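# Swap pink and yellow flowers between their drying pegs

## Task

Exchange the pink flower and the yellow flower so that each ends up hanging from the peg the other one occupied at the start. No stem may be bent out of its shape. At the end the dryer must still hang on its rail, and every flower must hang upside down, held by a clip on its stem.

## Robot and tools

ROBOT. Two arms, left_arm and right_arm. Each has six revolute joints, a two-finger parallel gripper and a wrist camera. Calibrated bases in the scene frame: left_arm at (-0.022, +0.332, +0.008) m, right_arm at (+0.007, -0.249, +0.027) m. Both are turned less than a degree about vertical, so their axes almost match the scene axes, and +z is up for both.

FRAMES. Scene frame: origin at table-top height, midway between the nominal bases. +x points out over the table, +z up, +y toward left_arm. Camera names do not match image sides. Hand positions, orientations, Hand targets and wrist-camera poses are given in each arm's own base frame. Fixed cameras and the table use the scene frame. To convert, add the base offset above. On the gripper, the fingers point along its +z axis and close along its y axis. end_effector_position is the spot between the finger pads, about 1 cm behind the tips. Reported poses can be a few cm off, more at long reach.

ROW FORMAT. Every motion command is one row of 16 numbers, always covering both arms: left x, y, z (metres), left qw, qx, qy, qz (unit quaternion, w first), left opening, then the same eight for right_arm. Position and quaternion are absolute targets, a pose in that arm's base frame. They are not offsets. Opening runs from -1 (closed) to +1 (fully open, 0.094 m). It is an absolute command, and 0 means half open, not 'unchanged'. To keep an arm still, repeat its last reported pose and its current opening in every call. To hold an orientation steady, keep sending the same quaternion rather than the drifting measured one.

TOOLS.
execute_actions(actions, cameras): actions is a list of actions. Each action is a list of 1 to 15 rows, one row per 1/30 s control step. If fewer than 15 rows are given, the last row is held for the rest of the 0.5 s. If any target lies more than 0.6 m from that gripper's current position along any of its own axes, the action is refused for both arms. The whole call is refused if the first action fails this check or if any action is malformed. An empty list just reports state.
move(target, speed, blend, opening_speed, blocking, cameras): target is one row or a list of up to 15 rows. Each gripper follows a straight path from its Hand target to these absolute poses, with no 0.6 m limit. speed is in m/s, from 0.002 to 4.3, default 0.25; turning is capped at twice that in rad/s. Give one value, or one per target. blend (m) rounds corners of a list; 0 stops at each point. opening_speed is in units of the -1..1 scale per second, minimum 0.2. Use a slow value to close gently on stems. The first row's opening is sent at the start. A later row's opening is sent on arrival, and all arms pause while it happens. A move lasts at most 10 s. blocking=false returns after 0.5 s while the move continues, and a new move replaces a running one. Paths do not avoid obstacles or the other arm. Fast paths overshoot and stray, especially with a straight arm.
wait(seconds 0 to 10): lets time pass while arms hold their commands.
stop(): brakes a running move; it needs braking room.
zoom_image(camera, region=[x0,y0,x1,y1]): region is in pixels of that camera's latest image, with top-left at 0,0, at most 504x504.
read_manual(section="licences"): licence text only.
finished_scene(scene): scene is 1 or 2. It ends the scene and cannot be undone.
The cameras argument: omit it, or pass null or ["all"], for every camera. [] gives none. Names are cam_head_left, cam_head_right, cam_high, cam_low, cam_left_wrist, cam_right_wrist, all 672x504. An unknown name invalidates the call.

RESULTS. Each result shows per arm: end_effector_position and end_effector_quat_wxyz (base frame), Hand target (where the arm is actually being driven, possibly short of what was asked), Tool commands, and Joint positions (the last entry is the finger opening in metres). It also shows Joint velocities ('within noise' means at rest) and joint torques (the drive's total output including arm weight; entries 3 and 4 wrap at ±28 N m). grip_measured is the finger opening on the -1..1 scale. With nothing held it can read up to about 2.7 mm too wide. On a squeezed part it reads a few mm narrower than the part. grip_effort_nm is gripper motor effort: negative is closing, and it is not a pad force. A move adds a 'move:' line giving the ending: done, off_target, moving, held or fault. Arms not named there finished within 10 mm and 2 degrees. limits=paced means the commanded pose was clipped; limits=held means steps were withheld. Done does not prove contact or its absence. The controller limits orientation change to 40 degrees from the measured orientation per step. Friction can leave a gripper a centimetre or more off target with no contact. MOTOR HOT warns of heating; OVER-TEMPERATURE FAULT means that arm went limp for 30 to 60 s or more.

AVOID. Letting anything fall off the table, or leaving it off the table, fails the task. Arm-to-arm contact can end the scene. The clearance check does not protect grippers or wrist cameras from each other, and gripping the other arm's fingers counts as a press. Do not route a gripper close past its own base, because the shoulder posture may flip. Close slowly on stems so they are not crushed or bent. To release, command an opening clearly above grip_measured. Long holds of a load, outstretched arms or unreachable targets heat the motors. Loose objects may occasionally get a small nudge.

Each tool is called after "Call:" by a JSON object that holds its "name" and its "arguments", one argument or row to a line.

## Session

Call:
{"name": "execute_actions", "arguments": {
  "actions": []
}}

Scene clock: 0.00 s.
left_arm: end_effector_position=(+0.1502, +0.1552, +0.1226) grip_measured=+1.000 grip_effort_nm=n/a end_effector_quat_wxyz=(+0.410, -0.011, +0.908, -0.082) | right_arm: end_effector_position=(+0.4649, -0.2515, +0.3685) grip_measured=+1.000 grip_effort_nm=n/a end_effector_quat_wxyz=(+0.321, +0.128, +0.922, -0.178)
Joint positions: left_arm=[1.451 0.901 0.465 -1.211 0.86 1.461 0.094] | right_arm=[-0.453 1.291 1.385 -0.923 0.13 -0.227 0.094]
Joint velocities: within noise
Joint torques (N m): no reading
Heat: left arm: hottest elbow 43 °C; right arm: hottest elbow 35 °C.
Hand target: left_arm +0.1513, +0.1642, +0.1316; +0.411, -0.006, +0.909, -0.069 | right_arm +0.4691, -0.2536, +0.3820; +0.332, +0.128, +0.917, -0.181
Tool commands: left_gripper/opening=+1.0 right_gripper/opening=+1.0
camera_calibration:
cam_left_wrist: T_world_to_cam=[[-0.0514205, -0.98821, 0.144214, 0.143308], [-0.915929, -0.0108882, -0.401192, 0.227137], [0.398032, -0.152719, -0.90457, 0.165314], [0, 0, 0, 1]] pos_world=[0.14961, 0.169338, 0.219996]
cam_right_wrist: T_world_to_cam=[[-0.34017, -0.907449, 0.246619, -0.162038], [-0.922969, 0.271982, -0.272312, 0.639034], [0.180034, -0.320254, -0.930067, 0.265377], [0, 0, 0, 1]] pos_world=[0.486911, -0.235859, 0.460797]

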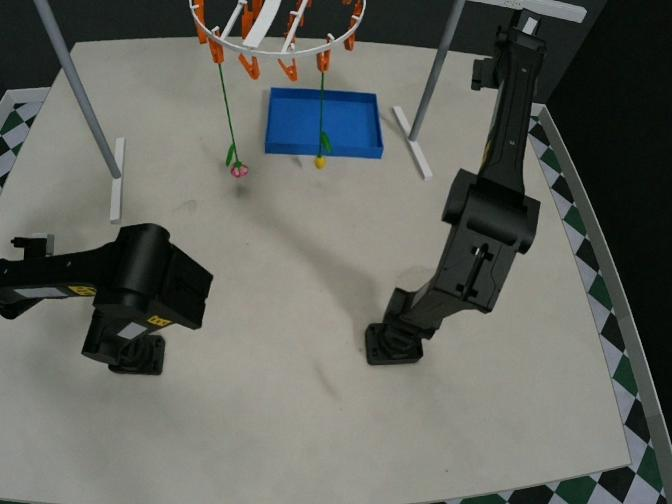

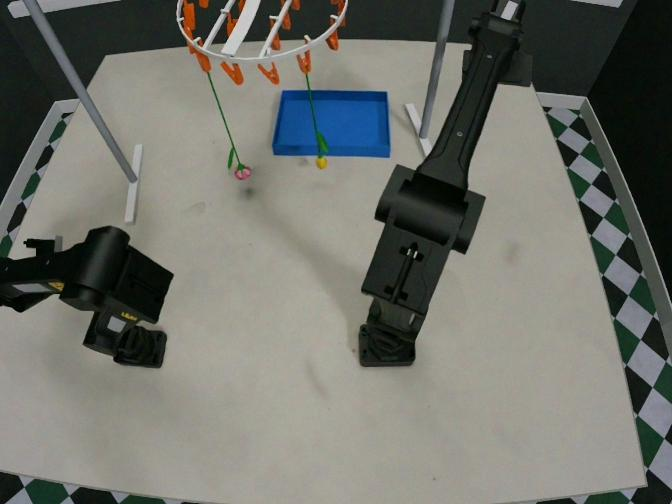

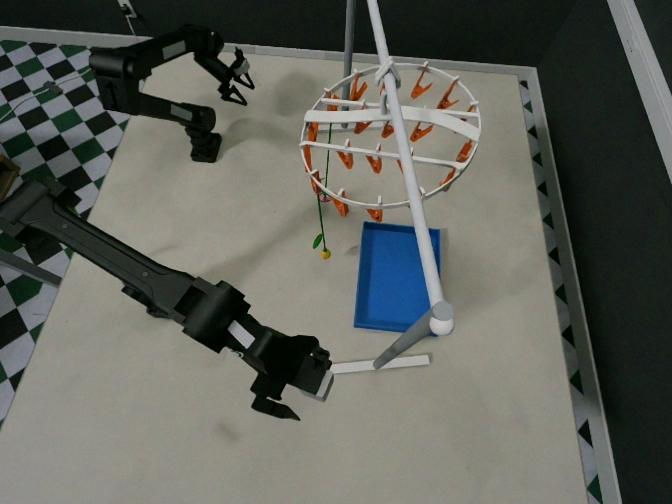

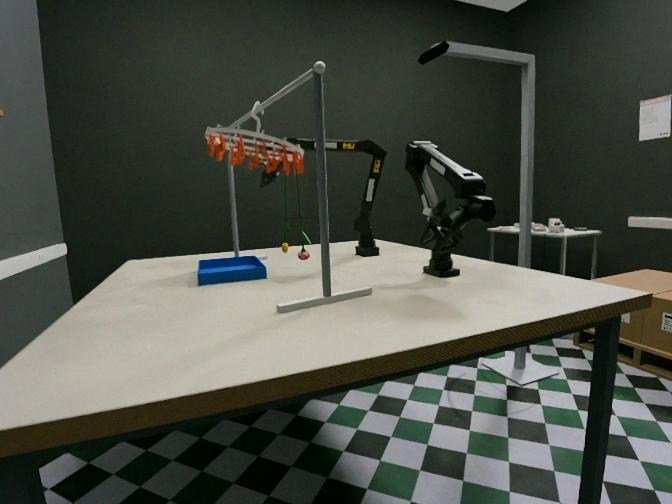

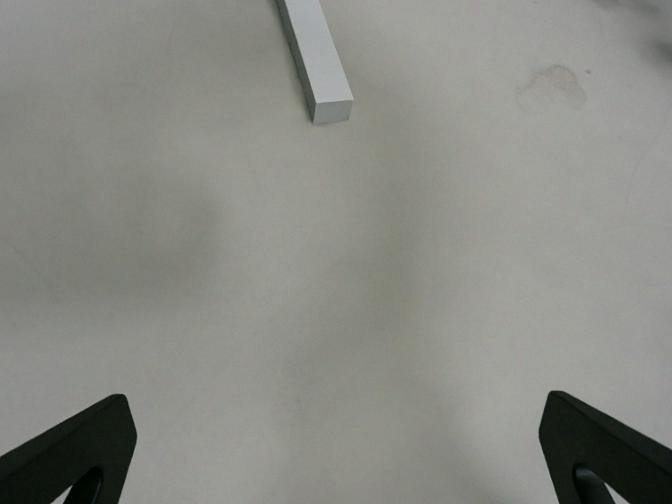

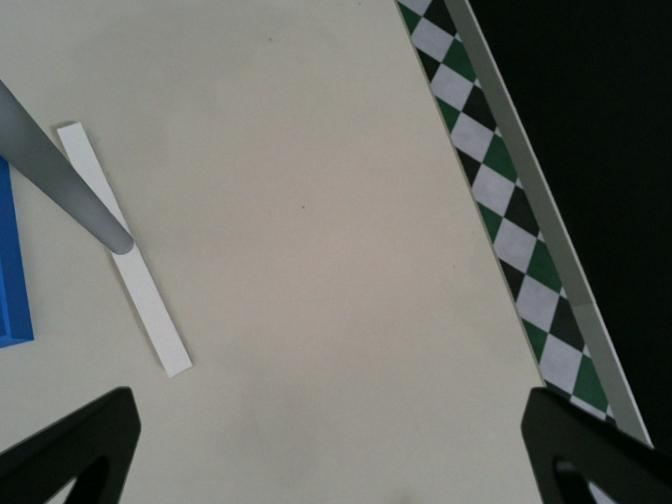

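Call:
{"name": "move", "arguments": {
  "target": [
    [0.16,0.15,0.25,0.41,-0.01,0.908,-0.082,0.2,0.30,-0.20,0.33,0.321,0.128,0.922,-0.178,0.2],
    [0.22,0.0,0.343,0.814,0.131,0.505,-0.254,0.2,0.24,0.05,0.30,0.8388,-0.1208,0.5237,0.0868,0.2]
  ],
  "speed": 0.12,
  "opening_speed": 1
}}

Scene clock: 25.50 s.
left_arm: end_effector_position=(+0.2116, -0.0002, +0.3197) grip_measured=+0.202 grip_effort_nm=-0.120 end_effector_quat_wxyz=(+0.661, +0.179, +0.684, -0.252) | right_arm: end_effector_position=(+0.2486, +0.0364, +0.3013) grip_measured=+0.201 grip_effort_nm=-0.076 end_effector_quat_wxyz=(+0.819, -0.111, +0.558, +0.075)
Joint positions: left_arm=[0.951 0.605 0.583 -1.656 1.57 1.57 0.056] | right_arm=[-0.092 0.014 0.038 0.361 -0.354 0.034 0.056]
Joint velocities: within noise
Joint torques (N m): left_arm=[1.79 1.67 11.75 0.83 0.75 0.14] | right_arm=[-0.32 6.36 9.42 1.36 0.01 0.04]
Heat: left arm: hottest elbow 49 °C; right arm: hottest elbow 41 °C.
Hand target: left_arm +0.2159, +0.0030, +0.3408; +0.668, +0.205, +0.676, -0.234 | right_arm +0.2491, +0.0341, +0.3021; +0.818, -0.109, +0.560, +0.071
Off the commanded pose: left_arm 0.025 m, 28 deg | right_arm 0.016 m, 5 deg.
joint sent to its limit (left arm) — joint 5 (wrist yaw), upper limit.
move: held (right_arm; a check stopped the path), off_target (left_arm; braked when a check withheld steps of right_arm); path passed 1 of 2 targets; limits=held
pose unreachable (right arm): on one or more control steps of this call, first in action 0 (counted from 0), this arm could not follow its commanded pose, so it was not sent that pose on those steps. It may still have moved: this result reports where it is.
cause: moving toward the commanded pose would bring two parts of the arm too close to each other (its shoulder (the part past joint 1) and its forearm (the part past joint 3), with joints 2 (shoulder) and 3 (elbow) between them).
camera_calibration:
cam_left_wrist: T_world_to_cam=[[-0.57404, -0.813357, 0.0944901, 0.0910156], [-0.394127, 0.173307, -0.902568, 0.410648], [0.717734, -0.555351, -0.420051, 0.0727411], [0, 0, 0, 1]] pos_world=[0.161885, 0.0432566, 0.392593]
cam_right_wrist: T_world_to_cam=[[0.247975, -0.962661, 0.108597, -0.0604004], [-0.0376194, -0.121582, -0.991868, 0.353788], [0.968036, 0.241873, -0.066364, -0.142581], [0, 0, 0, 1]] pos_world=[0.16631, 0.0193556, 0.348008]

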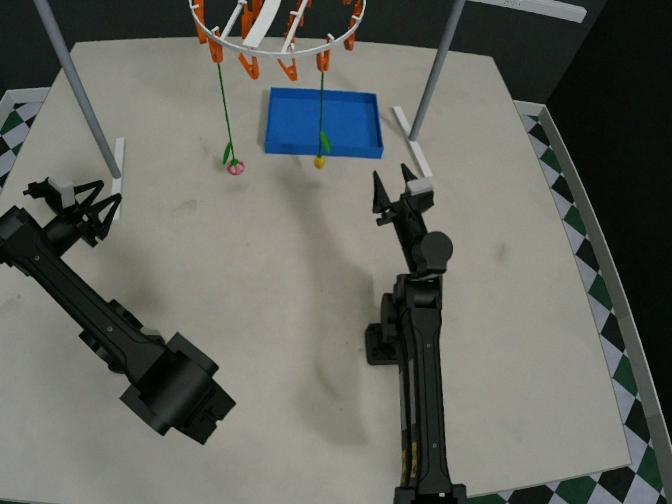

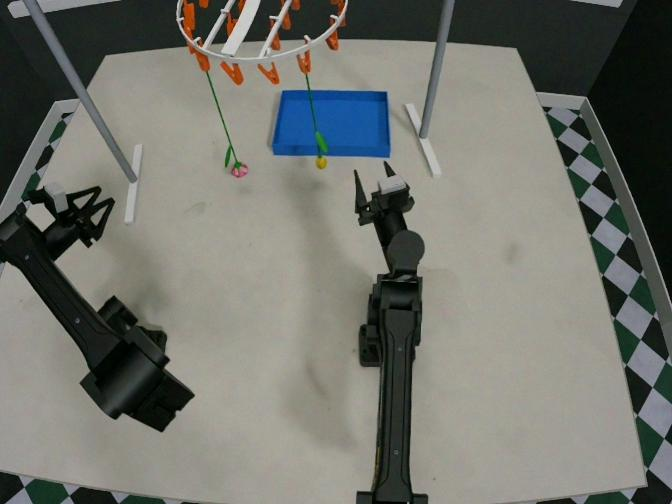

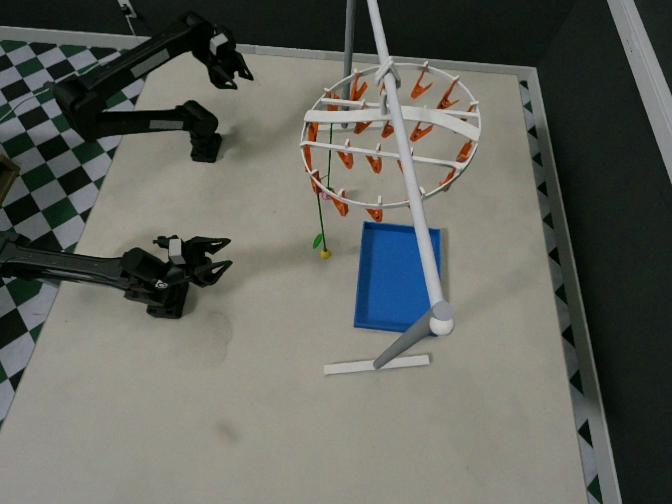

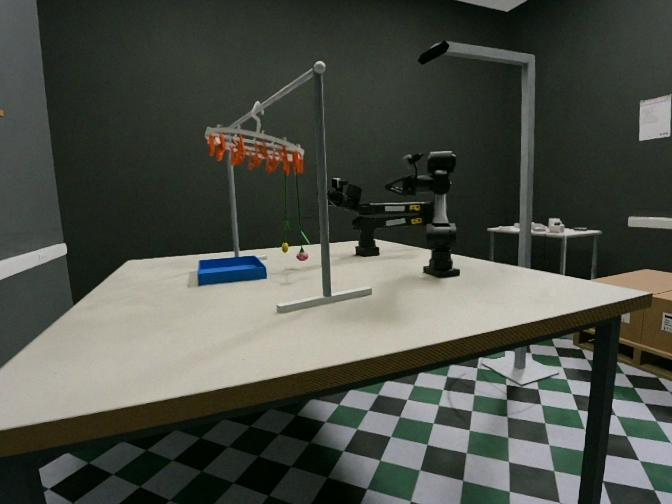

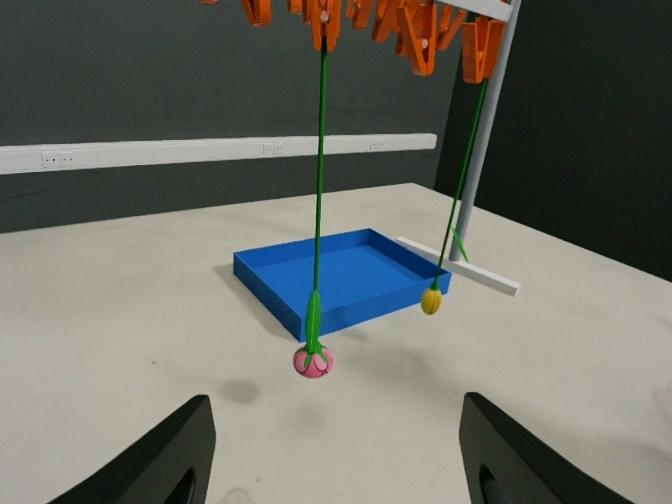

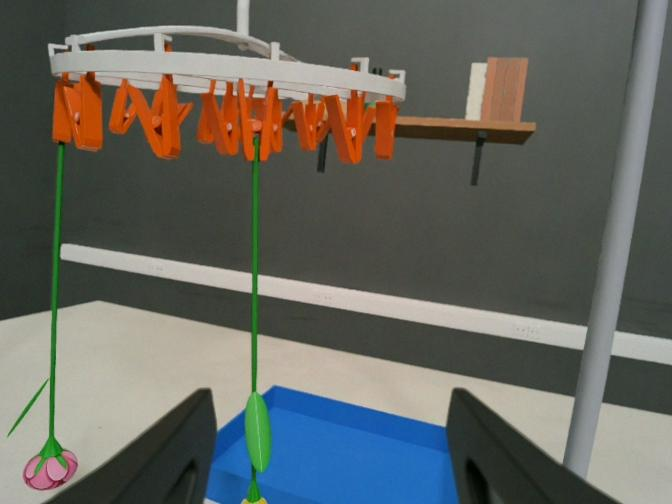

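Call:
{"name": "move", "arguments": {
  "target": [
    [0.27,0.02,0.343,0.814,0.131,0.505,-0.254,0.2,0.2486,0.0364,0.3013,0.819,-0.111,0.558,0.075,0.2],
    [0.24,0.0,0.343,0.814,0.131,0.505,-0.254,0.2,0.2486,0.0364,0.3013,0.819,-0.111,0.558,0.075,0.2]
  ],
  "speed": 0.1
}}

Call:
{"name": "zoom_image", "arguments": {
  "camera": "cam_right_wrist",
  "region": [20, 0, 440, 200]
}}

Call:
{"name": "zoom_image", "arguments": {
  "camera": "cam_left_wrist",
  "region": [100, 0, 600, 300]
}}

Scene clock: 34.43 s.
left_arm: end_effector_position=(+0.2408, -0.0011, +0.3402) grip_measured=+0.202 grip_effort_nm=-0.125 end_effector_quat_wxyz=(+0.657, +0.274, +0.652, -0.262) | right_arm: end_effector_position=(+0.2486, +0.0364, +0.3013) grip_measured=+0.201 grip_effort_nm=-0.081 end_effector_quat_wxyz=(+0.819, -0.111, +0.558, +0.075)
Joint positions: left_arm=[0.793 0.731 0.679 -1.499 1.57 1.569 0.056] | right_arm=[-0.092 0.014 0.038 0.361 -0.354 0.034 0.056]
Joint velocities: within noise
Joint torques (N m): left_arm=[3.43 -0.97 8.06 -0.06 0.76 -0.05] | right_arm=[0.62 6.36 9.11 1.76 0.05 0.06]
Heat: left arm: hottest elbow 53 °C; right arm: hottest elbow 43 °C.
Hand target: left_arm +0.2396, +0.0005, +0.3430; +0.658, +0.266, +0.654, -0.262 | right_arm +0.2486, +0.0364, +0.3013; +0.819, -0.111, +0.558, +0.075
Off the commanded pose: left_arm 0.003 m, 30 deg | right_arm 0.000 m, 0 deg.
joint sent to its limit (left arm) — joint 5 (wrist yaw), upper limit. The joint targets are off in orientation, not in position.
move: off_target (left_arm)
camera_calibration:
cam_left_wrist: T_world_to_cam=[[-0.697609, -0.715781, -0.0316168, 0.177821], [-0.281678, 0.314567, -0.906479, 0.415295], [0.658786, -0.623462, -0.421065, 0.074325], [0, 0, 0, 1]] pos_world=[0.192065, 0.0429818, 0.413374]
cam_right_wrist: T_world_to_cam=[[0.247975, -0.962661, 0.108597, -0.0604004], [-0.0376194, -0.121582, -0.991868, 0.353788], [0.968036, 0.241873, -0.066364, -0.142581], [0, 0, 0, 1]] pos_world=[0.16631, 0.0193556, 0.348008]

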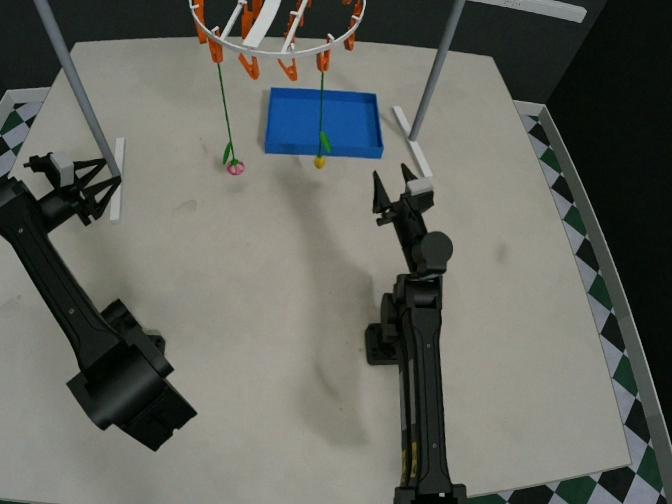

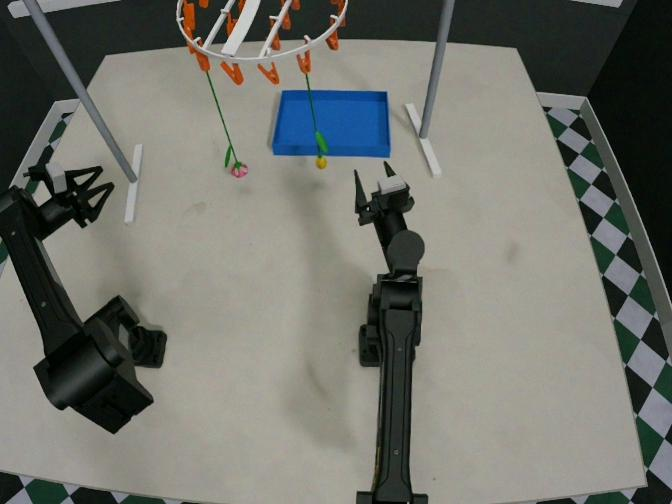

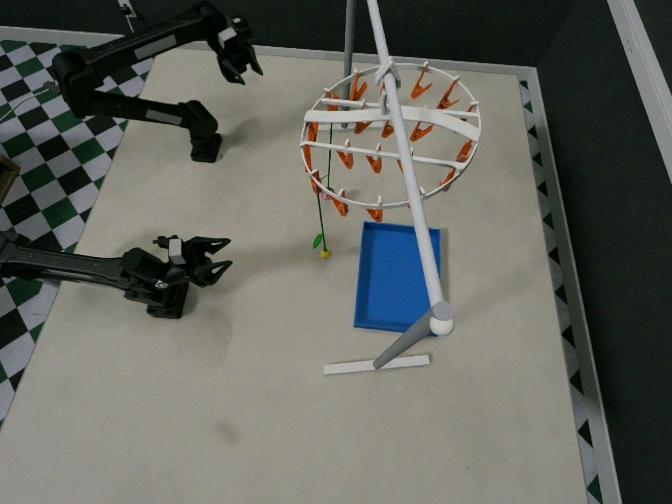

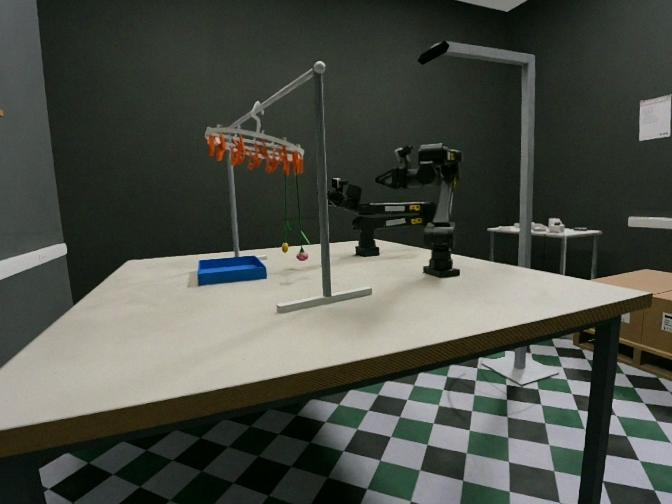

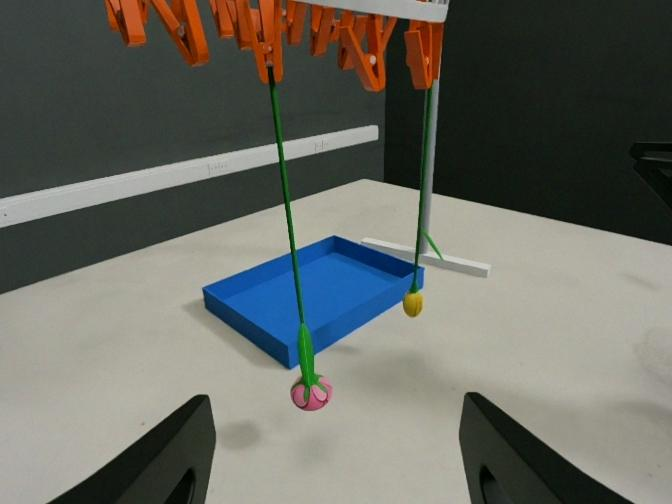

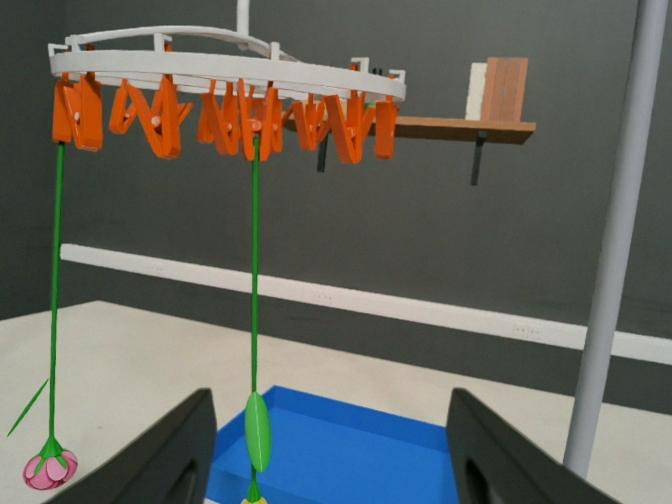

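Scaled by 1.200 from the camera's 672x504 image, which has a finer 960x720 frame.

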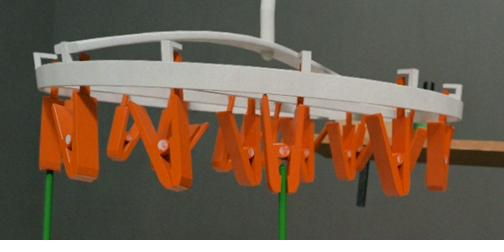

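Scaled by 1.008 from the camera's 672x504 image, which has a finer 960x720 frame.

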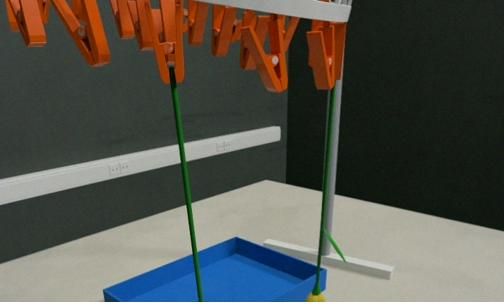

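Call:
{"name": "move", "arguments": {
  "target": [
    [0.25,0.03,0.33,0.683,-0.183,0.683,0.183,0.2,0.2486,0.0364,0.3013,0.819,-0.111,0.558,0.075,0.2]
  ],
  "speed": 0.15,
  "cameras": ["cam_head_left"]
}}

Scene clock: 46.13 s.
left_arm: end_effector_position=(+0.2469, +0.0258, +0.3309) grip_measured=+0.202 grip_effort_nm=-0.120 end_effector_quat_wxyz=(+0.661, +0.235, +0.667, -0.249) | right_arm: end_effector_position=(+0.2486, +0.0364, +0.3013) grip_measured=+0.201 grip_effort_nm=-0.076 end_effector_quat_wxyz=(+0.819, -0.111, +0.558, +0.075)
Joint positions: left_arm=[0.872 0.78 0.675 -1.485 1.57 1.569 0.056] | right_arm=[-0.092 0.014 0.038 0.361 -0.354 0.034 0.056]
Joint velocities: within noise
Joint torques (N m): left_arm=[3.49 -0.32 7.69 0.88 0.76 0.12] | right_arm=[0.56 6.24 9.18 1.81 0.05 0.05]
Heat: left arm: hottest elbow 54 °C; right arm: hottest elbow 44 °C.
Hand target: left_arm +0.2484, +0.0311, +0.3300; +0.665, +0.234, +0.667, -0.243 | right_arm +0.2486, +0.0364, +0.3013; +0.819, -0.111, +0.558, +0.075
Off the commanded pose: left_arm 0.005 m, 70 deg; orientation clipped | right_arm 0.000 m, 0 deg.
joint sent to its limit (left arm) — joint 5 (wrist yaw), upper limit. The joint targets are off in orientation, not in position.
move: off_target (left_arm); limits=paced
Images, in order (width x height): cam_head_left 672x504.

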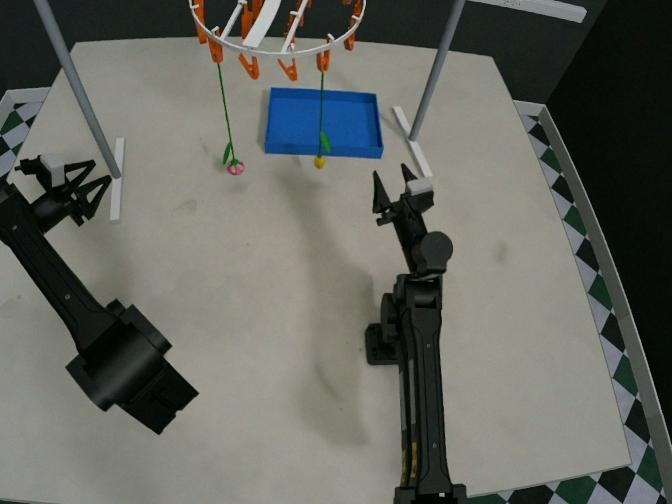

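Call:
{"name": "move", "arguments": {
  "target": [
    [0.25,0.10,0.28,0.41,-0.01,0.908,-0.082,0.2,0.2486,0.0364,0.3013,0.819,-0.111,0.558,0.075,0.2],
    [0.28,0.10,0.28,0.0,-0.259,0.966,0.0,0.2,0.2486,0.0364,0.3013,0.819,-0.111,0.558,0.075,0.2]
  ],
  "speed": 0.15,
  "cameras": ["cam_head_left"]
}}

Scene clock: 56.90 s.
left_arm: end_effector_position=(+0.2667, +0.0984, +0.2605) grip_measured=+0.202 grip_effort_nm=-0.115 end_effector_quat_wxyz=(-0.018, -0.260, +0.965, -0.004) | right_arm: end_effector_position=(+0.2486, +0.0364, +0.3013) grip_measured=+0.201 grip_effort_nm=-0.071 end_effector_quat_wxyz=(+0.819, -0.111, +0.558, +0.075)
Joint positions: left_arm=[0.357 1.102 1.12 -1.626 0.004 -0.168 0.056] | right_arm=[-0.092 0.014 0.038 0.361 -0.354 0.034 0.056]
Joint velocities: within noise
Joint torques (N m): left_arm=[1.67 -4.37 11.85 -0.08 -0.08 -0.09] | right_arm=[0.44 6.24 9.1 1.77 0.05 0.06]
Heat: left arm: hottest elbow 55 °C; right arm: hottest elbow 45 °C.
Hand target: left_arm +0.2792, +0.0997, +0.2797; +0.001, -0.259, +0.966, +0.000 | right_arm +0.2486, +0.0364, +0.3013; +0.819, -0.111, +0.558, +0.075
Off the commanded pose: left_arm 0.024 m, 2 deg | right_arm 0.000 m, 0 deg.
move: off_target (left_arm)
Images, in order (width x height): cam_head_left 672x504.

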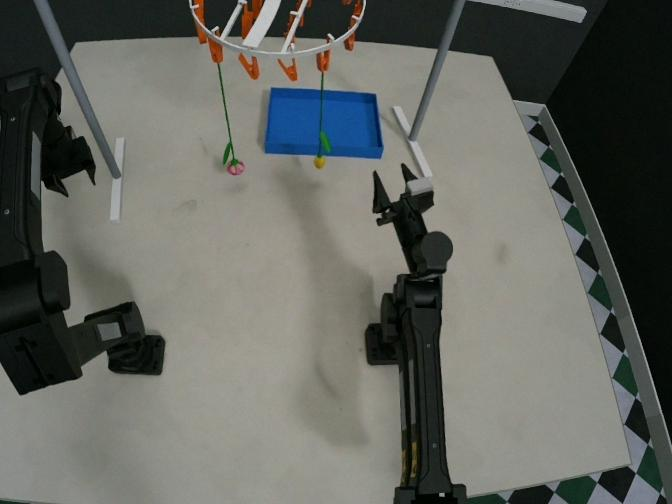

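Call:
{"name": "move", "arguments": {
  "target": [
    [0.27,0.03,0.32,0.3827,0.0,0.9239,0.0,0.2,0.2486,0.0364,0.3013,0.819,-0.111,0.558,0.075,0.2],
    [0.24,0.0,0.343,0.7638,0.1006,0.6330,-0.0834,0.2,0.2486,0.0364,0.3013,0.819,-0.111,0.558,0.075,0.2]
  ],
  "speed": 0.15
}}

Call:
{"name": "zoom_image", "arguments": {
  "camera": "cam_left_wrist",
  "region": [100, 0, 600, 350]
}}

Scene clock: 66.73 s.
left_arm: end_effector_position=(+0.2423, -0.0014, +0.3373) grip_measured=+0.202 grip_effort_nm=-0.120 end_effector_quat_wxyz=(+0.756, +0.100, +0.640, -0.089) | right_arm: end_effector_position=(+0.2486, +0.0364, +0.3013) grip_measured=+0.201 grip_effort_nm=-0.076 end_effector_quat_wxyz=(+0.819, -0.111, +0.558, +0.075)
Joint positions: left_arm=[0.516 0.03 0.251 0.005 0.775 -0.121 0.056] | right_arm=[-0.092 0.014 0.038 0.361 -0.354 0.034 0.056]
Joint velocities: within noise
Joint torques (N m): left_arm=[3.49 2.78 8.7 2.71 0.05 -0.07] | right_arm=[0.5 6.42 9.16 1.8 0.06 0.05]
Heat: left arm: hottest elbow 55 °C; right arm: hottest elbow 46 °C.
Hand target: left_arm +0.2400, -0.0002, +0.3429; +0.763, +0.101, +0.633, -0.083 | right_arm +0.2486, +0.0364, +0.3013; +0.819, -0.111, +0.558, +0.075
Off the commanded pose: left_arm 0.006 m, 1 deg | right_arm 0.000 m, 0 deg.
move: done
camera_calibration:
cam_left_wrist: T_world_to_cam=[[-0.255328, -0.965523, -0.0507198, 0.0774414], [-0.248664, 0.116271, -0.961586, 0.423483], [0.934331, -0.232908, -0.269778, -0.0452116], [0, 0, 0, 1]] pos_world=[0.167321, 0.0150026, 0.398946]
cam_right_wrist: T_world_to_cam=[[0.247975, -0.962661, 0.108597, -0.0604004], [-0.0376194, -0.121582, -0.991868, 0.353788], [0.968036, 0.241873, -0.066364, -0.142581], [0, 0, 0, 1]] pos_world=[0.16631, 0.0193556, 0.348008]

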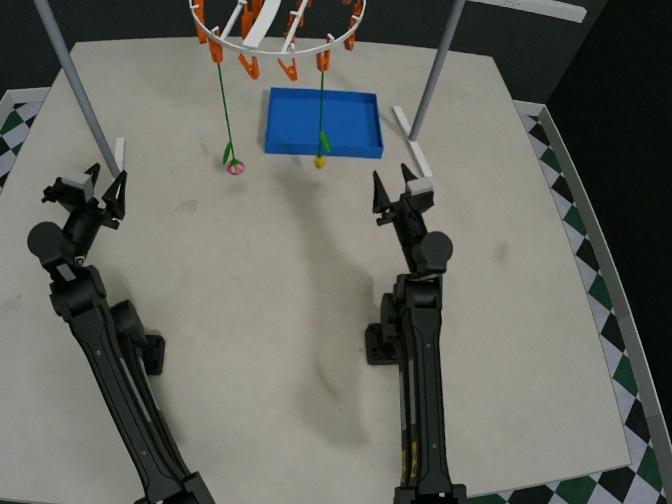

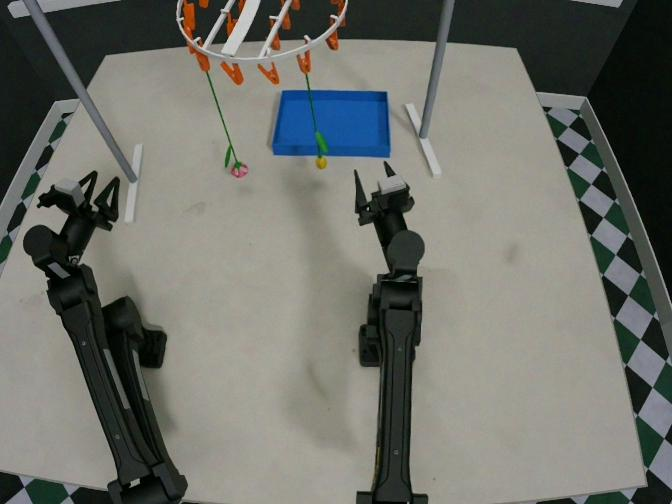

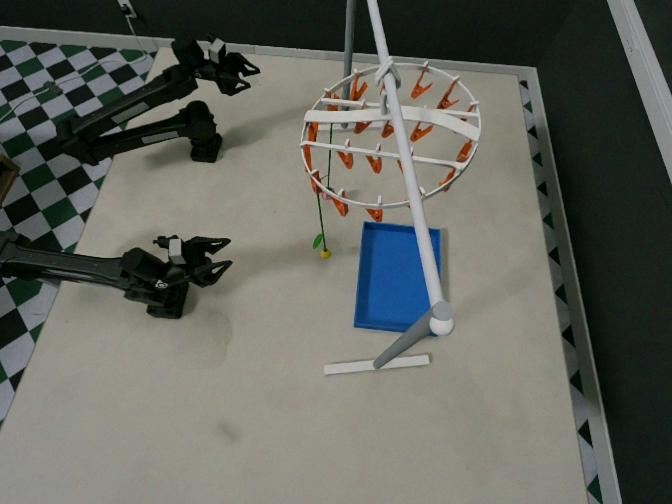

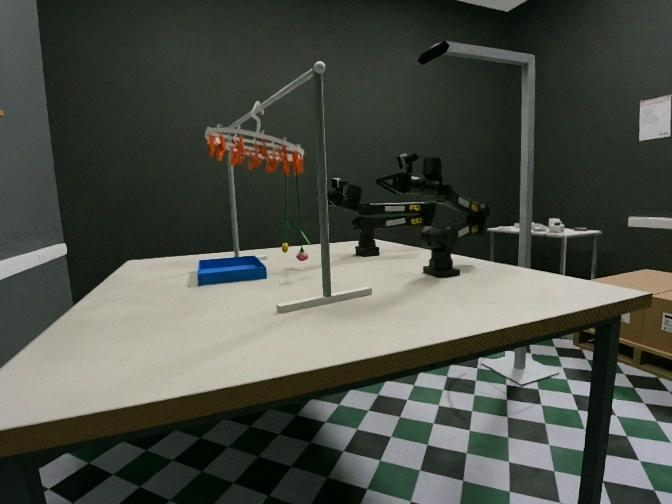

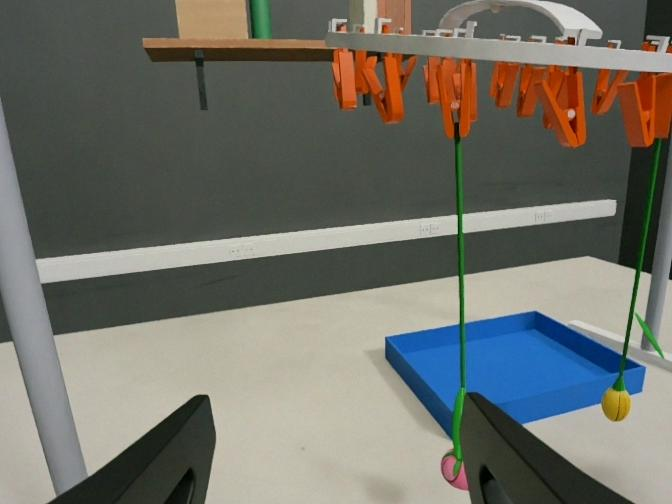

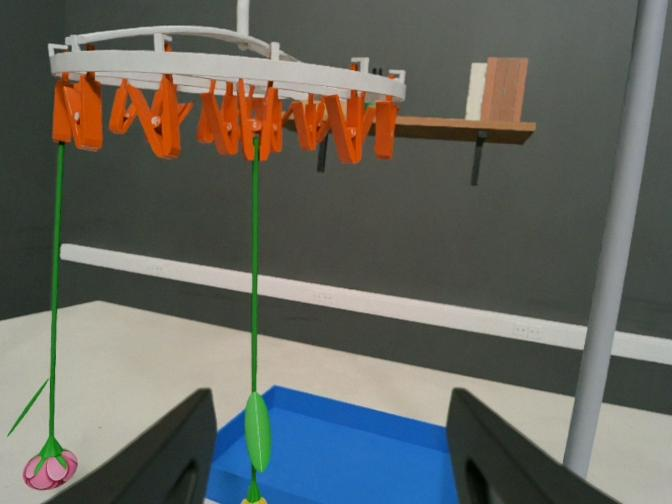

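Scaled by 1.008 from the camera's 672x504 image, which has a finer 960x720 frame.

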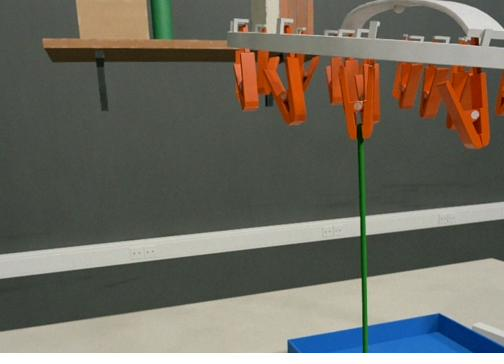

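Call:
{"name": "zoom_image", "arguments": {
  "camera": "cam_right_wrist",
  "region": [40, 20, 340, 190]
}}

Call:
{"name": "zoom_image", "arguments": {
  "camera": "cam_left_wrist",
  "region": [400, 0, 672, 180]
}}

Call:
{"name": "zoom_image", "arguments": {
  "camera": "cam_head_right",
  "region": [150, 0, 380, 180]
}}

Call:
{"name": "zoom_image", "arguments": {
  "camera": "cam_high",
  "region": [270, 40, 500, 240]
}}

Scaled by 1.680 from the camera's 672x504 image, which has a finer 960x720 frame.

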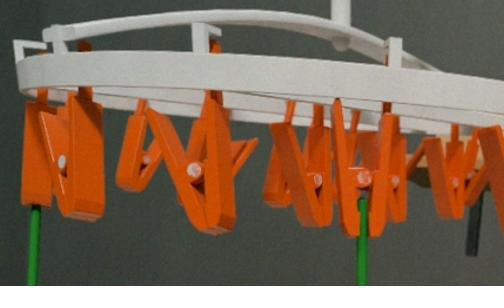

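Scaled by 1.853 from the camera's 672x504 image, which has a finer 960x720 frame.

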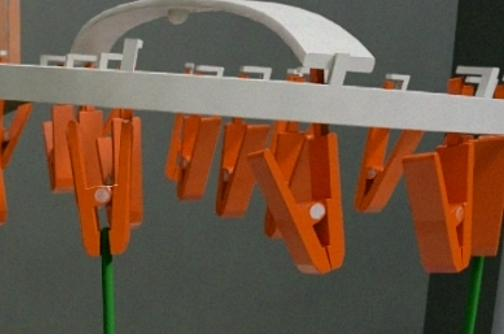

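Scaled by 2.191 from the camera's 672x504 image, which has a finer 960x720 frame.

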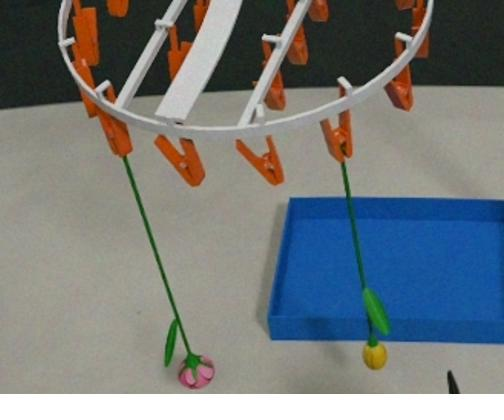

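Scaled by 2.191 from the camera's 672x504 image, which has a finer 960x720 frame.

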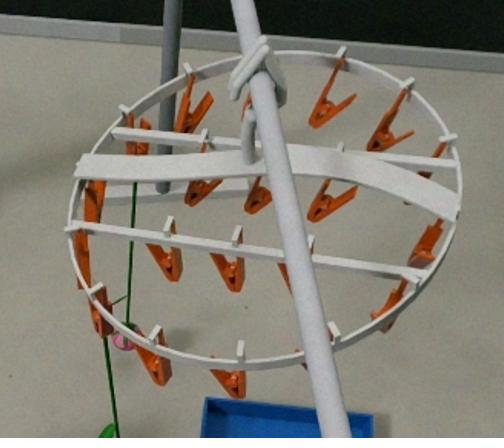

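Call:
{"name": "move", "arguments": {
  "target": [
    [0.24,0.0,0.343,0.7638,0.1006,0.6330,-0.0834,0.2,0.27,0.18,0.38,0.7625,-0.120,0.625,0.100,0.2],
    [0.24,0.0,0.343,0.7638,0.1006,0.6330,-0.0834,0.2,0.29,0.35,0.41,0.7366,-0.0295,0.6749,0.0322,0.2]
  ],
  "speed": 0.15,
  "cameras": ["cam_left_wrist","cam_right_wrist"]
}}

Call:
{"name": "zoom_image", "arguments": {
  "camera": "cam_right_wrist",
  "region": [200, 0, 672, 280]
}}

Scene clock: 119.93 s.
left_arm: end_effector_position=(+0.2423, -0.0014, +0.3373) grip_measured=+0.202 grip_effort_nm=-0.125 end_effector_quat_wxyz=(+0.756, +0.100, +0.640, -0.089) | right_arm: end_effector_position=(+0.2882, +0.3391, +0.3821) grip_measured=+0.201 grip_effort_nm=-0.076 end_effector_quat_wxyz=(+0.728, -0.045, +0.684, +0.017)
Joint positions: left_arm=[0.516 0.03 0.251 0.005 0.775 -0.122 0.056] | right_arm=[1.225 1.113 0.74 0.516 1.133 -0.172 0.056]
Joint velocities: within noise
Joint torques (N m): left_arm=[3.49 2.73 8.7 2.69 0.04 -0.06] | right_arm=[1.08 -5.6 12.7 2.24 0.03 -0.12]
Heat: left arm: hottest elbow 53 °C; right arm: hottest elbow 49 °C.
Hand target: left_arm +0.2400, -0.0002, +0.3430; +0.763, +0.101, +0.633, -0.083 | right_arm +0.2891, +0.3483, +0.4094; +0.736, -0.029, +0.675, +0.032
Off the commanded pose: left_arm 0.006 m, 1 deg | right_arm 0.030 m, 3 deg.
move: off_target (right_arm)
camera_calibration:
cam_left_wrist: T_world_to_cam=[[-0.255469, -0.965544, -0.0496065, 0.0771431], [-0.249005, 0.115288, -0.961616, 0.423581], [0.934201, -0.23331, -0.269877, -0.0452139], [0, 0, 0, 1]] pos_world=[0.16742, 0.0151025, 0.398947]
cam_right_wrist: T_world_to_cam=[[0.0904173, -0.994594, 0.0510653, 0.29054], [-0.354051, -0.0800274, -0.931796, 0.526377], [0.930845, 0.0661707, -0.359373, -0.066509], [0, 0, 0, 1]] pos_world=[0.222004, 0.335495, 0.451738]
Images, in order (width x height): cam_left_wrist 672x504, cam_right_wrist 672x504.

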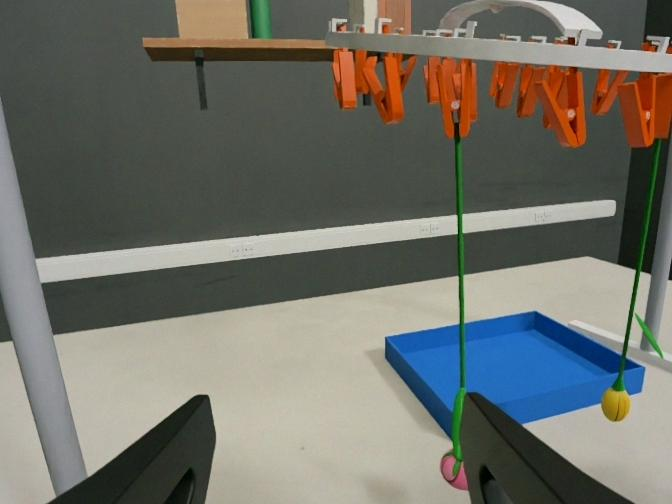

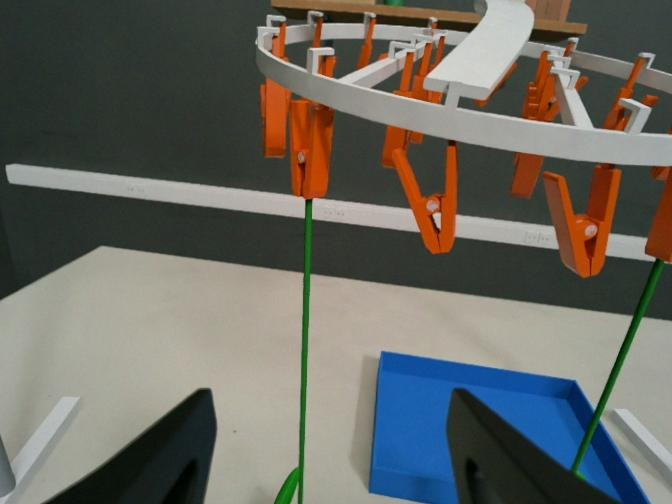

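Scaled by 1.068 from the camera's 672x504 image, which has a finer 960x720 frame.

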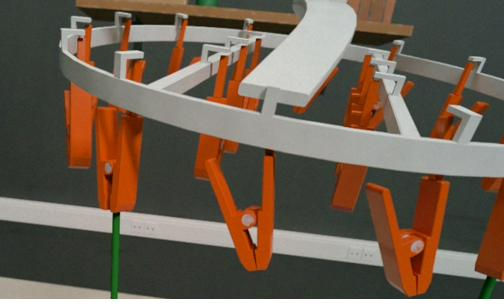

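Call:
{"name": "zoom_image", "arguments": {
  "camera": "cam_right_wrist",
  "region": [250, 60, 370, 220]
}}

Call:
{"name": "zoom_image", "arguments": {
  "camera": "cam_left_wrist",
  "region": [410, 20, 510, 150]
}}

Scaled by 3.150 from the camera's 672x504 image, which has a finer 960x720 frame.

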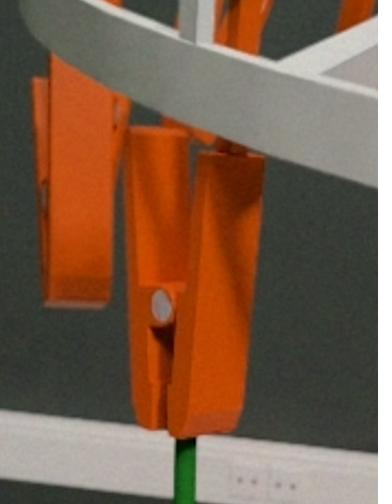

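Scaled by 3.877 from the camera's 672x504 image, which has a finer 960x720 frame.

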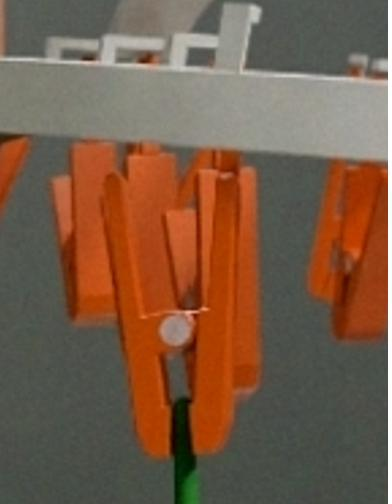

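Call:
{"name": "move", "arguments": {
  "target": [
    [0.24,0.0,0.343,0.7638,0.1006,0.6330,-0.0834,0.2,0.27,0.2,0.38,0.7625,-0.120,0.625,0.100,0.2],
    [0.26,-0.15,0.34,0.8355,0.0475,0.5425,-0.0731,0.0,0.28,0.02,0.36,0.7557,-0.1469,0.6119,0.1814,0.2],
    [0.364,-0.377,0.345,0.8355,0.0475,0.5425,-0.0731,0.0,0.28,0.02,0.36,0.7557,-0.1469,0.6119,0.1814,0.2]
  ],
  "speed": 0.12,
  "cameras": ["cam_left_wrist","cam_right_wrist","cam_head_right"]
}}

Scene clock: 157.83 s.
left_arm: end_effector_position=(+0.3618, -0.3642, +0.3301) grip_measured=+0.002 grip_effort_nm=-0.125 end_effector_quat_wxyz=(+0.829, +0.057, +0.553, -0.065) | right_arm: end_effector_position=(+0.2787, +0.0231, +0.3650) grip_measured=+0.201 grip_effort_nm=-0.076 end_effector_quat_wxyz=(+0.757, -0.155, +0.609, +0.178)
Joint positions: left_arm=[-1.02 1.537 0.692 1.399 -0.759 0.428 0.047] | right_arm=[-0.394 0.346 0.301 0.368 -0.847 0.228 0.056]
Joint velocities: within noise
Joint torques (N m): left_arm=[1.79 -8 9.39 1.84 0.14 0.17] | right_arm=[-0.32 4.95 8.32 2.25 0.05 0.18]
Heat: left arm: hottest elbow 54 °C; right arm: hottest elbow 54 °C.
Hand target: left_arm +0.3633, -0.3762, +0.3448; +0.835, +0.047, +0.543, -0.073 | right_arm +0.2799, +0.0201, +0.3601; +0.756, -0.147, +0.612, +0.181
Off the commanded pose: left_arm 0.020 m, 2 deg | right_arm 0.006 m, 1 deg.
move: off_target (left_arm)
camera_calibration:
cam_left_wrist: T_world_to_cam=[[-0.160072, -0.986533, -0.0336017, -0.2904], [-0.0361266, 0.0398729, -0.998551, 0.395907], [0.986444, -0.158626, -0.0420226, -0.31038], [0, 0, 0, 1]] pos_world=[0.27399, -0.351509, 0.372532]
cam_right_wrist: T_world_to_cam=[[0.461156, -0.886913, 0.0268561, -0.118933], [-0.178842, -0.12255, -0.976216, 0.450162], [0.869109, 0.445385, -0.215132, -0.0870905], [0, 0, 0, 1]] pos_world=[0.211046, -0.0115273, 0.423914]
Images, in order (width x height): cam_head_right 672x504, cam_left_wrist 672x504, cam_right_wrist 672x504.

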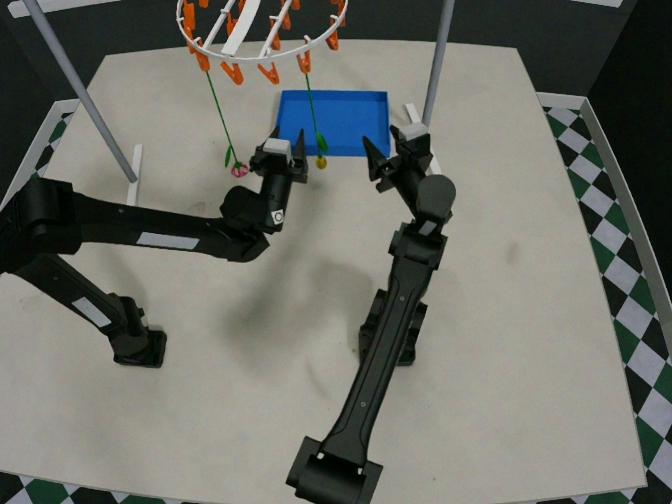

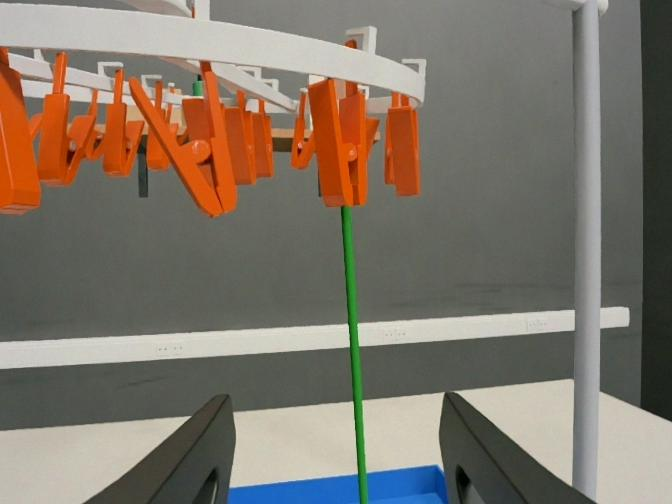

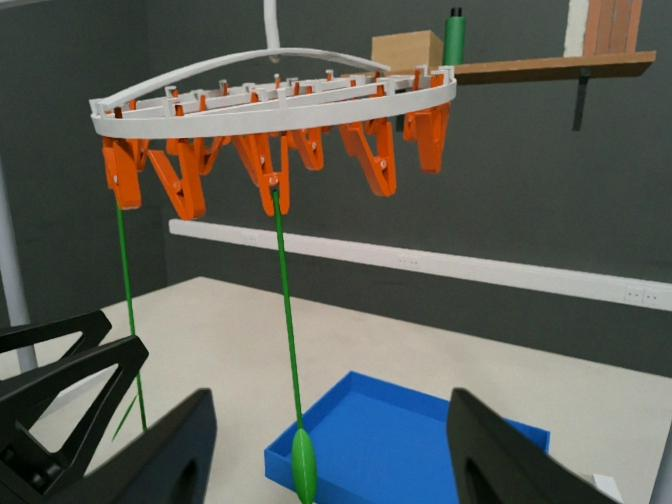

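Call:
{"name": "zoom_image", "arguments": {
  "camera": "cam_left_wrist",
  "region": [280, 50, 430, 230]
}}

Call:
{"name": "zoom_image", "arguments": {
  "camera": "cam_right_wrist",
  "region": [210, 90, 330, 250]
}}

Scaled by 2.800 from the camera's 672x504 image, which has a finer 960x720 frame.

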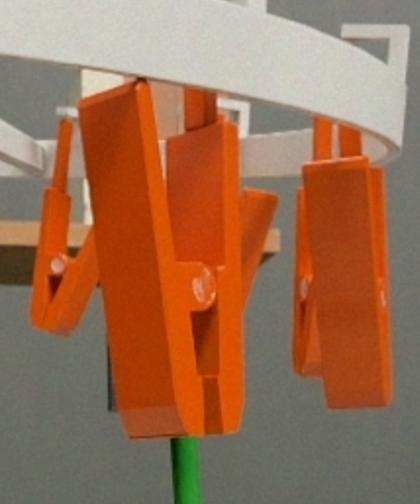

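Scaled by 3.150 from the camera's 672x504 image, which has a finer 960x720 frame.

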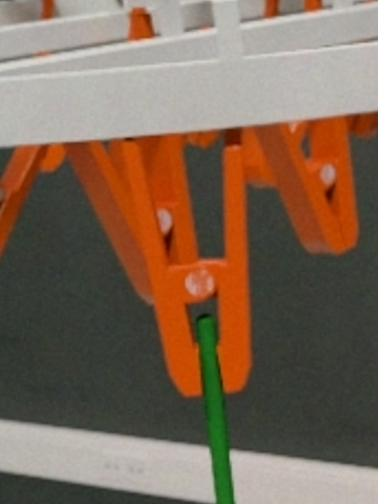

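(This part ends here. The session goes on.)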